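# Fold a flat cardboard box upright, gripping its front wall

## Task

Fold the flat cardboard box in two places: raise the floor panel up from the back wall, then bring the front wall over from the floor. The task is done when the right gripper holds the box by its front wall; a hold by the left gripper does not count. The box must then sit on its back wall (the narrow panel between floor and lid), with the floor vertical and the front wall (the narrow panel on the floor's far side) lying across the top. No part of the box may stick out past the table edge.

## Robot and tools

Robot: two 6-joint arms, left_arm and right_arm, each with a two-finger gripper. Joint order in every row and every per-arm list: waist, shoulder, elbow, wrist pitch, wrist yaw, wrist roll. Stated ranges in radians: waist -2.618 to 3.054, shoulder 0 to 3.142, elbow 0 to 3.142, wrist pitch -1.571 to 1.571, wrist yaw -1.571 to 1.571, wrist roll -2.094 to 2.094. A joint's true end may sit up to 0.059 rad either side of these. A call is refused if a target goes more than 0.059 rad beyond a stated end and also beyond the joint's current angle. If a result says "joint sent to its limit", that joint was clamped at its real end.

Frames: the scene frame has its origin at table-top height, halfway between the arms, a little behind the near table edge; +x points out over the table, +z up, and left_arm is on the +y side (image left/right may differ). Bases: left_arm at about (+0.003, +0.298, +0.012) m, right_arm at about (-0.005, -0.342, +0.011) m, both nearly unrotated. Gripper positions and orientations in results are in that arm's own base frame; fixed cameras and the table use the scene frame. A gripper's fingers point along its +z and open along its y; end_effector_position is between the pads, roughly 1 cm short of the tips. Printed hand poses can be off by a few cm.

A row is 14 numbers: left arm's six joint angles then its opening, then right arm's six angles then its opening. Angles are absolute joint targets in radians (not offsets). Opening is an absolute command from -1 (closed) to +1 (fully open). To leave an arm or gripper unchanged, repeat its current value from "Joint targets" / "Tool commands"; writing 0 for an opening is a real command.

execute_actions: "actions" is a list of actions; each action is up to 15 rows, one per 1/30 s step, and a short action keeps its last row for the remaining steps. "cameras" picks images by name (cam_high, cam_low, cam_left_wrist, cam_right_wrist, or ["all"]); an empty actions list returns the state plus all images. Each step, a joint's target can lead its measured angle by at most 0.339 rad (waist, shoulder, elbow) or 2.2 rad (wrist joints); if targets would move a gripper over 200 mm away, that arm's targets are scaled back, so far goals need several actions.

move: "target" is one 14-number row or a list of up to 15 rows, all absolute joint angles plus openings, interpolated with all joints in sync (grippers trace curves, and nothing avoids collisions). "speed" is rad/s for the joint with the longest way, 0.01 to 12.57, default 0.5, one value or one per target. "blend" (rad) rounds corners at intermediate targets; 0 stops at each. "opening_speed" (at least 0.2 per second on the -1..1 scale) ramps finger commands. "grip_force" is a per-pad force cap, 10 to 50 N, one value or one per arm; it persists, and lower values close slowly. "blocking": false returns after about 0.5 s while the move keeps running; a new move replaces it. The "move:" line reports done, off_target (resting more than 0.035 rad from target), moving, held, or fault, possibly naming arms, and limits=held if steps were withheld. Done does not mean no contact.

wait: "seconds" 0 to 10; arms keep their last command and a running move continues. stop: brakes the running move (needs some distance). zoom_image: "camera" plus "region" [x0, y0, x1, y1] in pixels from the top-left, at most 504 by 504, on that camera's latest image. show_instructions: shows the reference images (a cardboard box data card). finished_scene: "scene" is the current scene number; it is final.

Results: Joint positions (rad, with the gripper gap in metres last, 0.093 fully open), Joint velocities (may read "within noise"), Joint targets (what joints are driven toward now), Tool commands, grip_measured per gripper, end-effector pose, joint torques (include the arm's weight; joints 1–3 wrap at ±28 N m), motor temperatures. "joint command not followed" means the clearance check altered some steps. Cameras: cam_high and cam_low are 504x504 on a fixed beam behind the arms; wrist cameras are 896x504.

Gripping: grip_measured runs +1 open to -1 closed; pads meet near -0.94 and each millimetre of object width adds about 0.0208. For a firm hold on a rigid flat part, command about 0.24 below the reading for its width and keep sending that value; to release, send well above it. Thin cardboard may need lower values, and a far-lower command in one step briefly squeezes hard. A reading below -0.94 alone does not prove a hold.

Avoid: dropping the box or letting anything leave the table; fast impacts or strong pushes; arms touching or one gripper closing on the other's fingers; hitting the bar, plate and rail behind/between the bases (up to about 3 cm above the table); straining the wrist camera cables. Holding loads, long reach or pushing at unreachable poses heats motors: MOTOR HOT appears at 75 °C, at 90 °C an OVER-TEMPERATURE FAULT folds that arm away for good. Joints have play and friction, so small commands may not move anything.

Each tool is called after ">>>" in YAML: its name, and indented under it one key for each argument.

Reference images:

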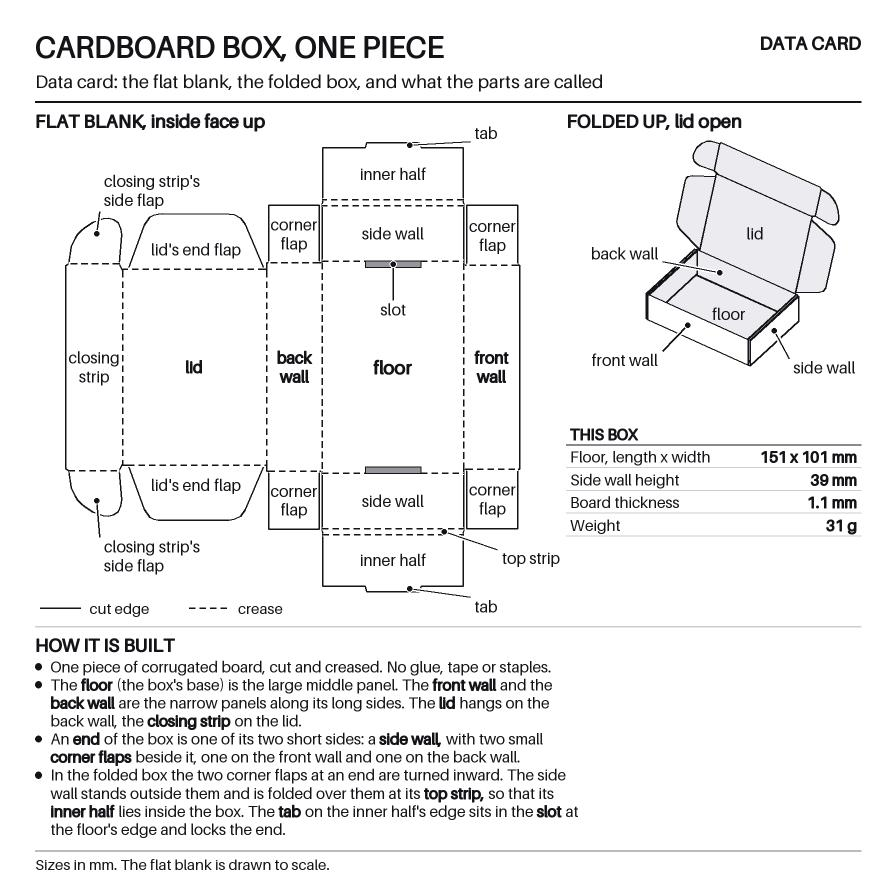

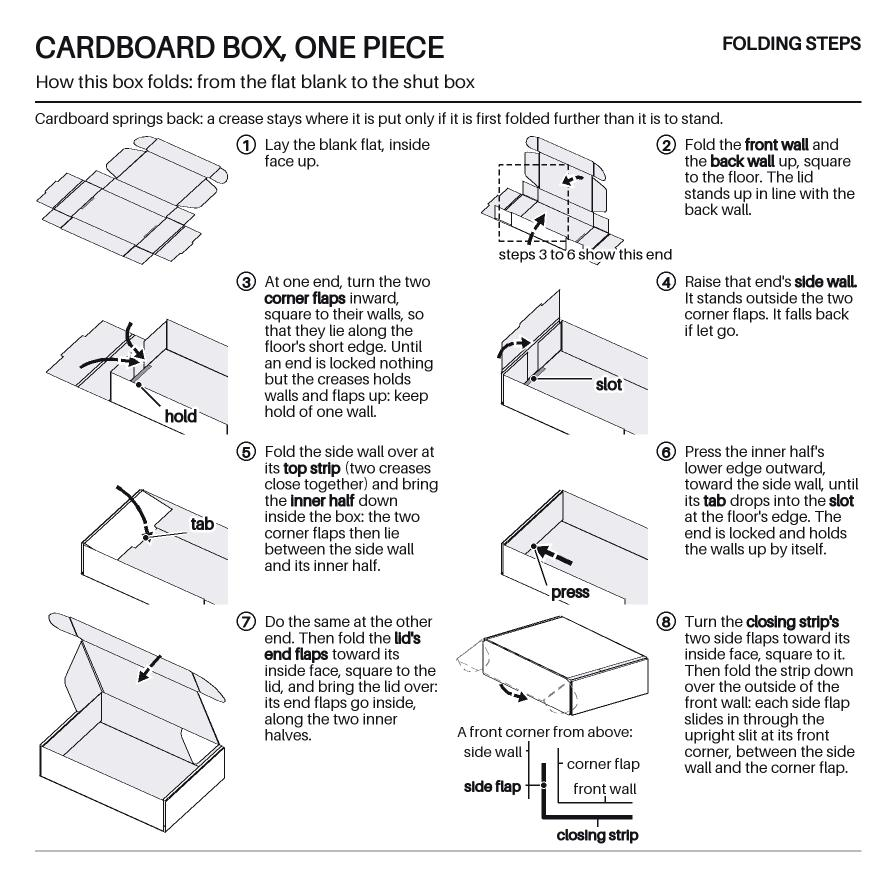

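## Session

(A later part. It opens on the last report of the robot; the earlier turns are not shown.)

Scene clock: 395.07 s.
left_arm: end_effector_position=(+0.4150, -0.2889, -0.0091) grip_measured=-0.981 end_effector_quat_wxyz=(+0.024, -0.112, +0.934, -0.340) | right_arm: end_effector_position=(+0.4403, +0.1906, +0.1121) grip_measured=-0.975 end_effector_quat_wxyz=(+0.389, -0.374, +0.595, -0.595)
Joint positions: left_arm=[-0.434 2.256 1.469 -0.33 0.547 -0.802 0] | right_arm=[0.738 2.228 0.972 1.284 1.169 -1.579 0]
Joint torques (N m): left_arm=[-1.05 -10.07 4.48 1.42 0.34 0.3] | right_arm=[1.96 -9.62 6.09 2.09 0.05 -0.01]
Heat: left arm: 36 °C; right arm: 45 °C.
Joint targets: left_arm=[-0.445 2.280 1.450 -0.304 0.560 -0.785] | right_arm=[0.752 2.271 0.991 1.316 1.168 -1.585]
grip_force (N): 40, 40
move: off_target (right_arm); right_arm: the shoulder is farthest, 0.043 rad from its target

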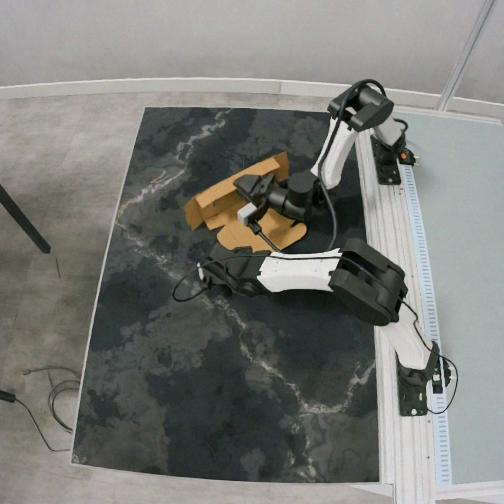

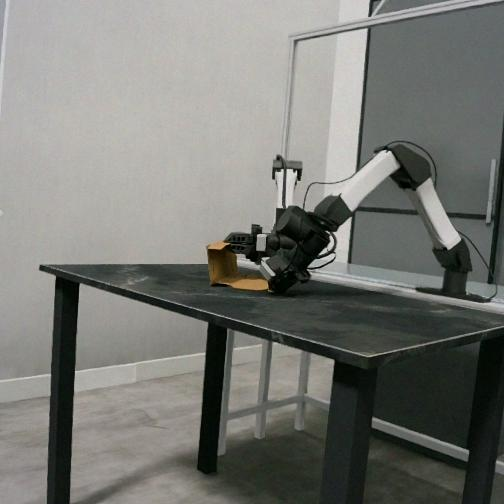

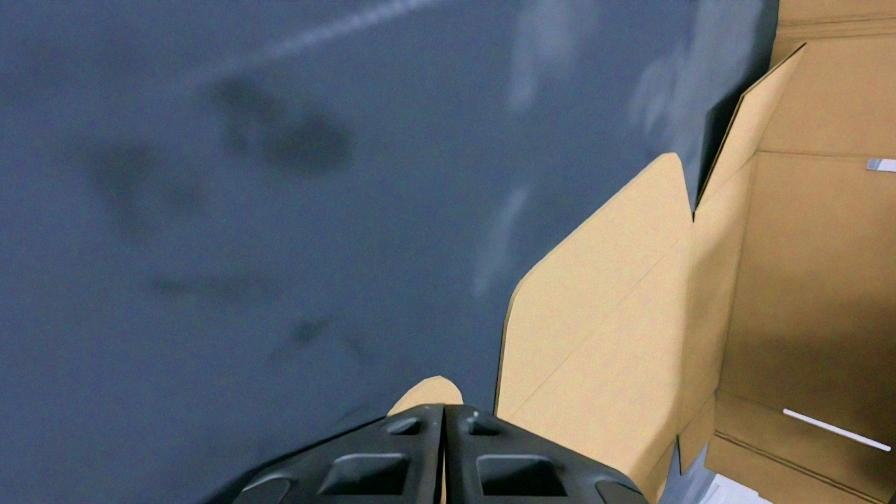

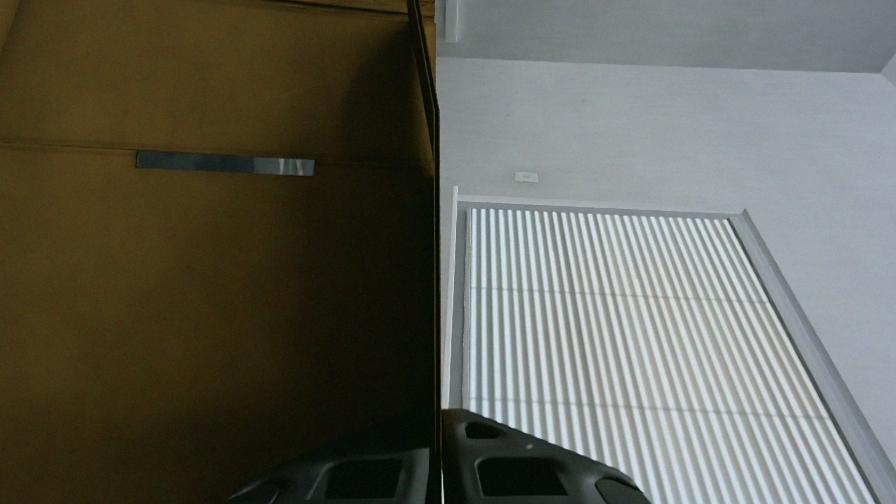

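>>> move:
  target: [-0.445, 2.28, 1.45, -0.305, 0.56, -0.785, -1, 0.795, 2.305, 0.998, 1.308, 1.20, -1.586, -1.0]
  speed: 0.1
  cameras: ["cam_high", "cam_left_wrist", "cam_low", "cam_right_wrist"]

>>> zoom_image:
  camera: "cam_low"
  region: [180, 200, 340, 310]

Scene clock: 399.10 s.
left_arm: end_effector_position=(+0.4153, -0.2891, -0.0090) grip_measured=-0.981 end_effector_quat_wxyz=(+0.025, -0.112, +0.933, -0.340) | right_arm: end_effector_position=(+0.4319, +0.2054, +0.1087) grip_measured=-0.975 end_effector_quat_wxyz=(+0.399, -0.367, +0.598, -0.591)
Joint positions: left_arm=[-0.434 2.256 1.469 -0.329 0.547 -0.802 0] | right_arm=[0.779 2.254 0.989 1.31 1.205 -1.57 0]
Joint torques (N m): left_arm=[-1.05 -10.15 4.4 1.4 0.36 0.3] | right_arm=[1.94 -8.8 5.26 1.66 -0.02 -0.02]
Heat: left arm: 36 °C; right arm: 45 °C.
Joint targets: left_arm=[-0.445 2.280 1.450 -0.305 0.560 -0.785] | right_arm=[0.794 2.306 0.998 1.307 1.200 -1.577]
grip_force (N): 40, 40
move: off_target (right_arm); right_arm: the shoulder is farthest, 0.051 rad from its target

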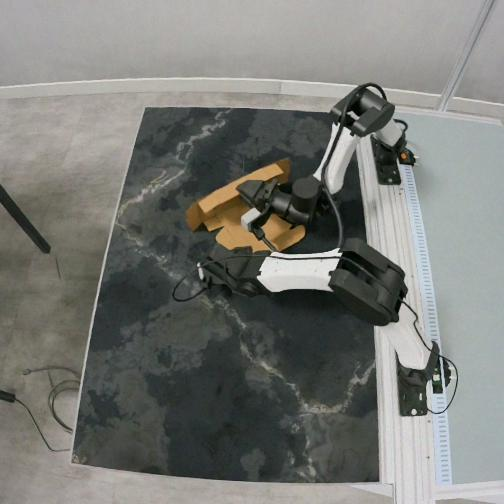

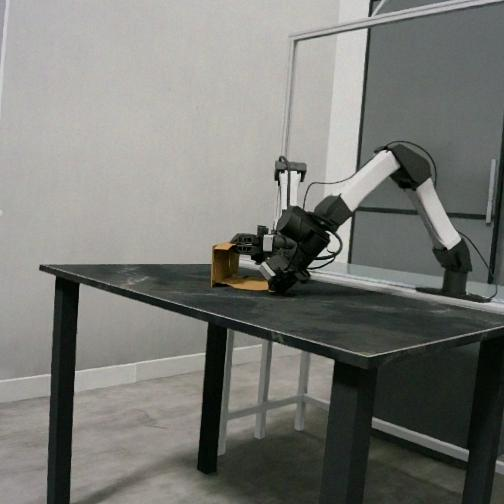

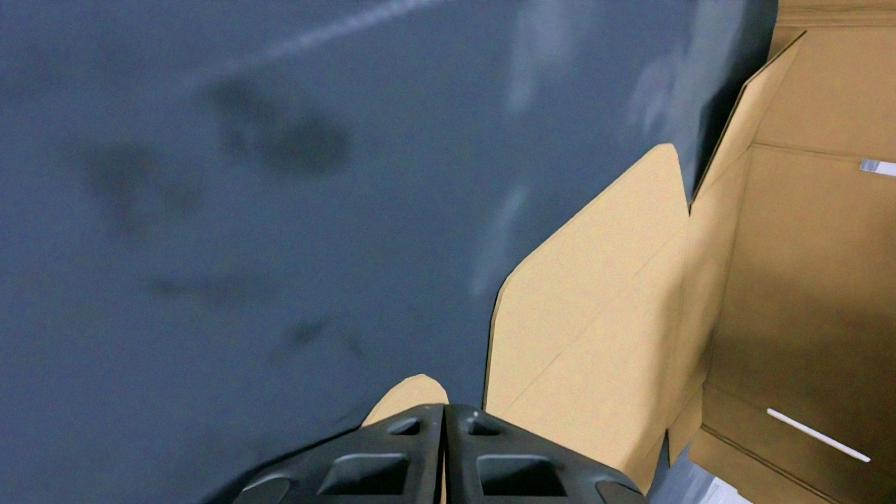

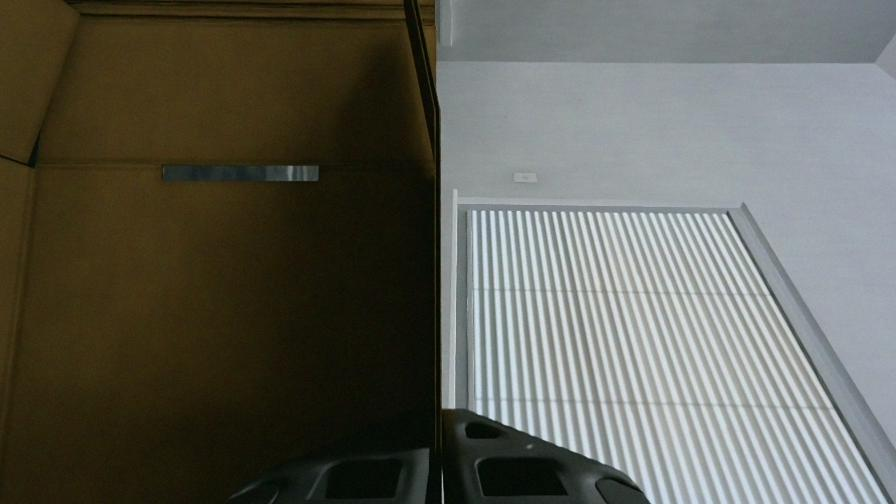

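Scaled by 3.150 from the camera's 504x504 image, which has a finer 720x720 frame.

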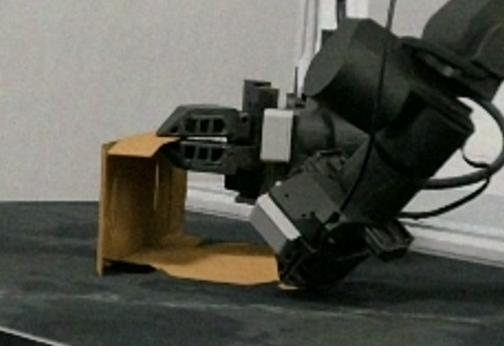

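>>> move:
  target: [-0.445, 2.16, 1.54, -0.49, 0.56, -0.785, -1, 0.795, 2.305, 0.998, 1.308, 1.20, -1.586, -1.0]
  speed: 0.2
  cameras: ["cam_high", "cam_left_wrist", "cam_low"]

>>> zoom_image:
  camera: "cam_low"
  region: [200, 220, 300, 310]

Scene clock: 403.73 s.
left_arm: end_effector_position=(+0.4105, -0.2871, +0.0265) grip_measured=-0.981 end_effector_quat_wxyz=(+0.017, -0.114, +0.935, -0.336) | right_arm: end_effector_position=(+0.4319, +0.2054, +0.1087) grip_measured=-0.975 end_effector_quat_wxyz=(+0.399, -0.367, +0.598, -0.591)
Joint positions: left_arm=[-0.434 2.184 1.512 -0.462 0.548 -0.802 0] | right_arm=[0.779 2.254 0.989 1.31 1.205 -1.57 0]
Joint torques (N m): left_arm=[-1.1 -14.15 8.47 0.88 0.33 0.3] | right_arm=[2.04 -8.92 5.27 1.67 -0.01 -0.1]
Heat: left arm: 37 °C; right arm: 45 °C.
Joint targets: left_arm=[-0.445 2.160 1.540 -0.490 0.559 -0.785] | right_arm=[0.795 2.305 0.998 1.308 1.200 -1.586]
grip_force (N): 40, 40
move: off_target (right_arm); right_arm: the shoulder is farthest, 0.051 rad from its target
Images, in order (width x height): cam_high 504x504, cam_low 504x504, cam_left_wrist 896x504.

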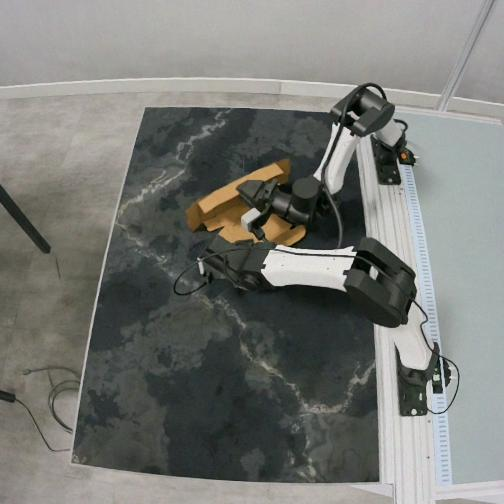

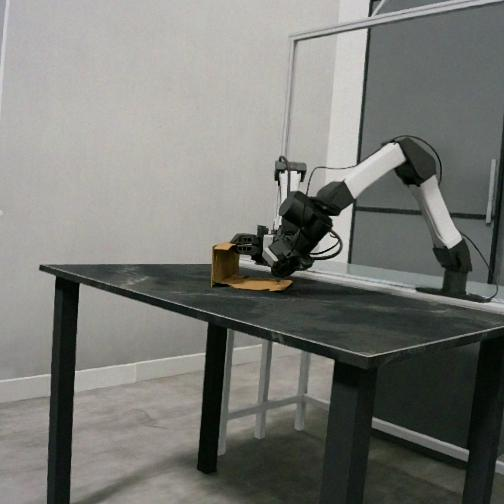

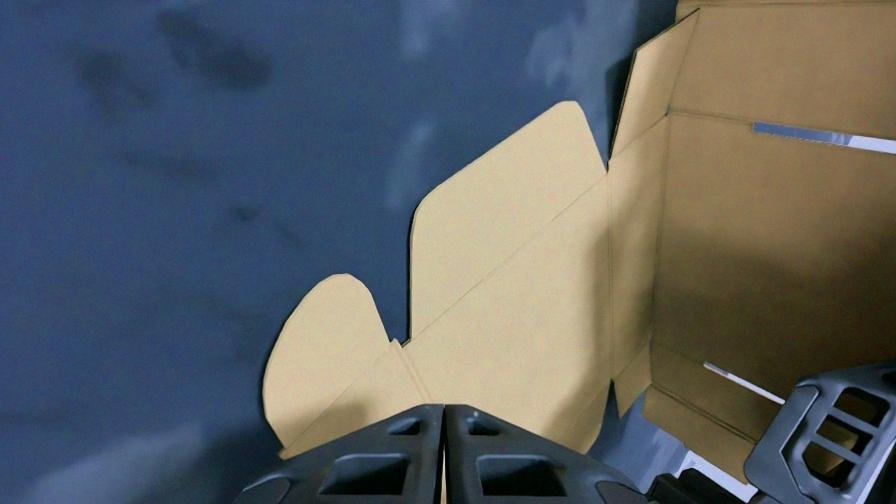

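Scaled by 5.040 from the camera's 504x504 image, which has a finer 720x720 frame.

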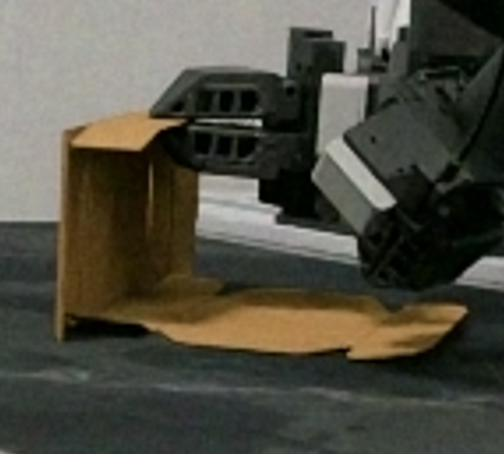

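>>> move:
  target: [-0.445, 2.16, 1.54, -0.49, 0.56, -0.785, -1, 0.79, 2.325, 0.998, 1.308, 1.20, -1.586, -1.0]
  speed: 0.1
  cameras: ["cam_high", "cam_right_wrist", "cam_low"]

>>> zoom_image:
  camera: "cam_low"
  region: [200, 230, 270, 300]

Scene clock: 408.87 s.
left_arm: end_effector_position=(+0.4102, -0.2869, +0.0264) grip_measured=-0.981 end_effector_quat_wxyz=(+0.016, -0.114, +0.935, -0.336) | right_arm: end_effector_position=(+0.4329, +0.2064, +0.1077) grip_measured=-0.975 end_effector_quat_wxyz=(+0.403, -0.363, +0.599, -0.590)
Joint positions: left_arm=[-0.434 2.184 1.512 -0.464 0.548 -0.802 0] | right_arm=[0.779 2.266 0.997 1.327 1.205 -1.57 0]
Joint torques (N m): left_arm=[-1.06 -14.12 8.38 0.87 0.36 0.31] | right_arm=[1.59 -8.25 4.64 1.48 -0.02 -0.11]
Heat: left arm: 37 °C; right arm: 45 °C.
Joint targets: left_arm=[-0.445 2.160 1.540 -0.491 0.560 -0.785] | right_arm=[0.790 2.325 0.998 1.309 1.200 -1.586]
grip_force (N): 40, 40
move: off_target (right_arm); right_arm: the shoulder is farthest, 0.059 rad from its target
Images, in order (width x height): cam_high 504x504, cam_low 504x504, cam_right_wrist 896x504.

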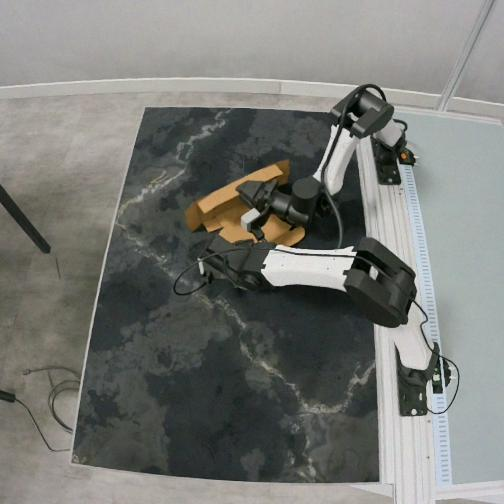

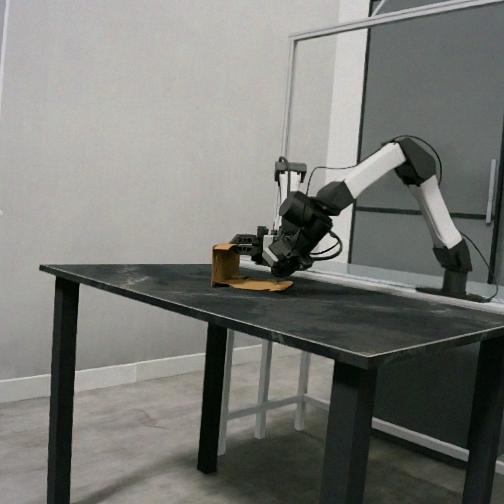

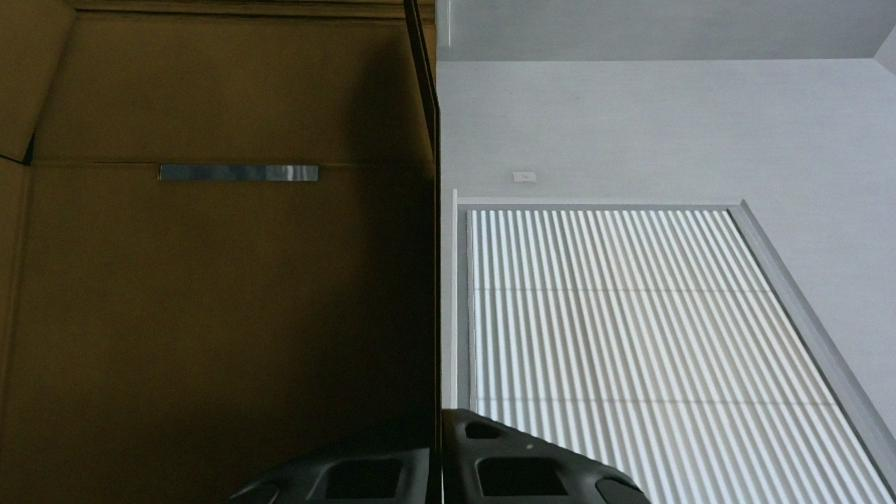

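Scaled by 7.200 from the camera's 504x504 image, which has a finer 720x720 frame.

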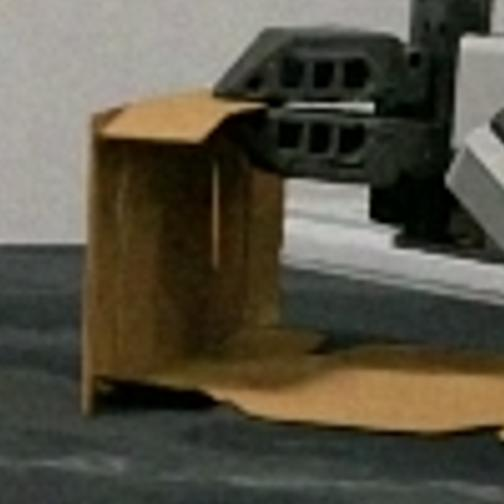

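>>> finished_scene:
  scene: 1

The scene is finished: the task was done.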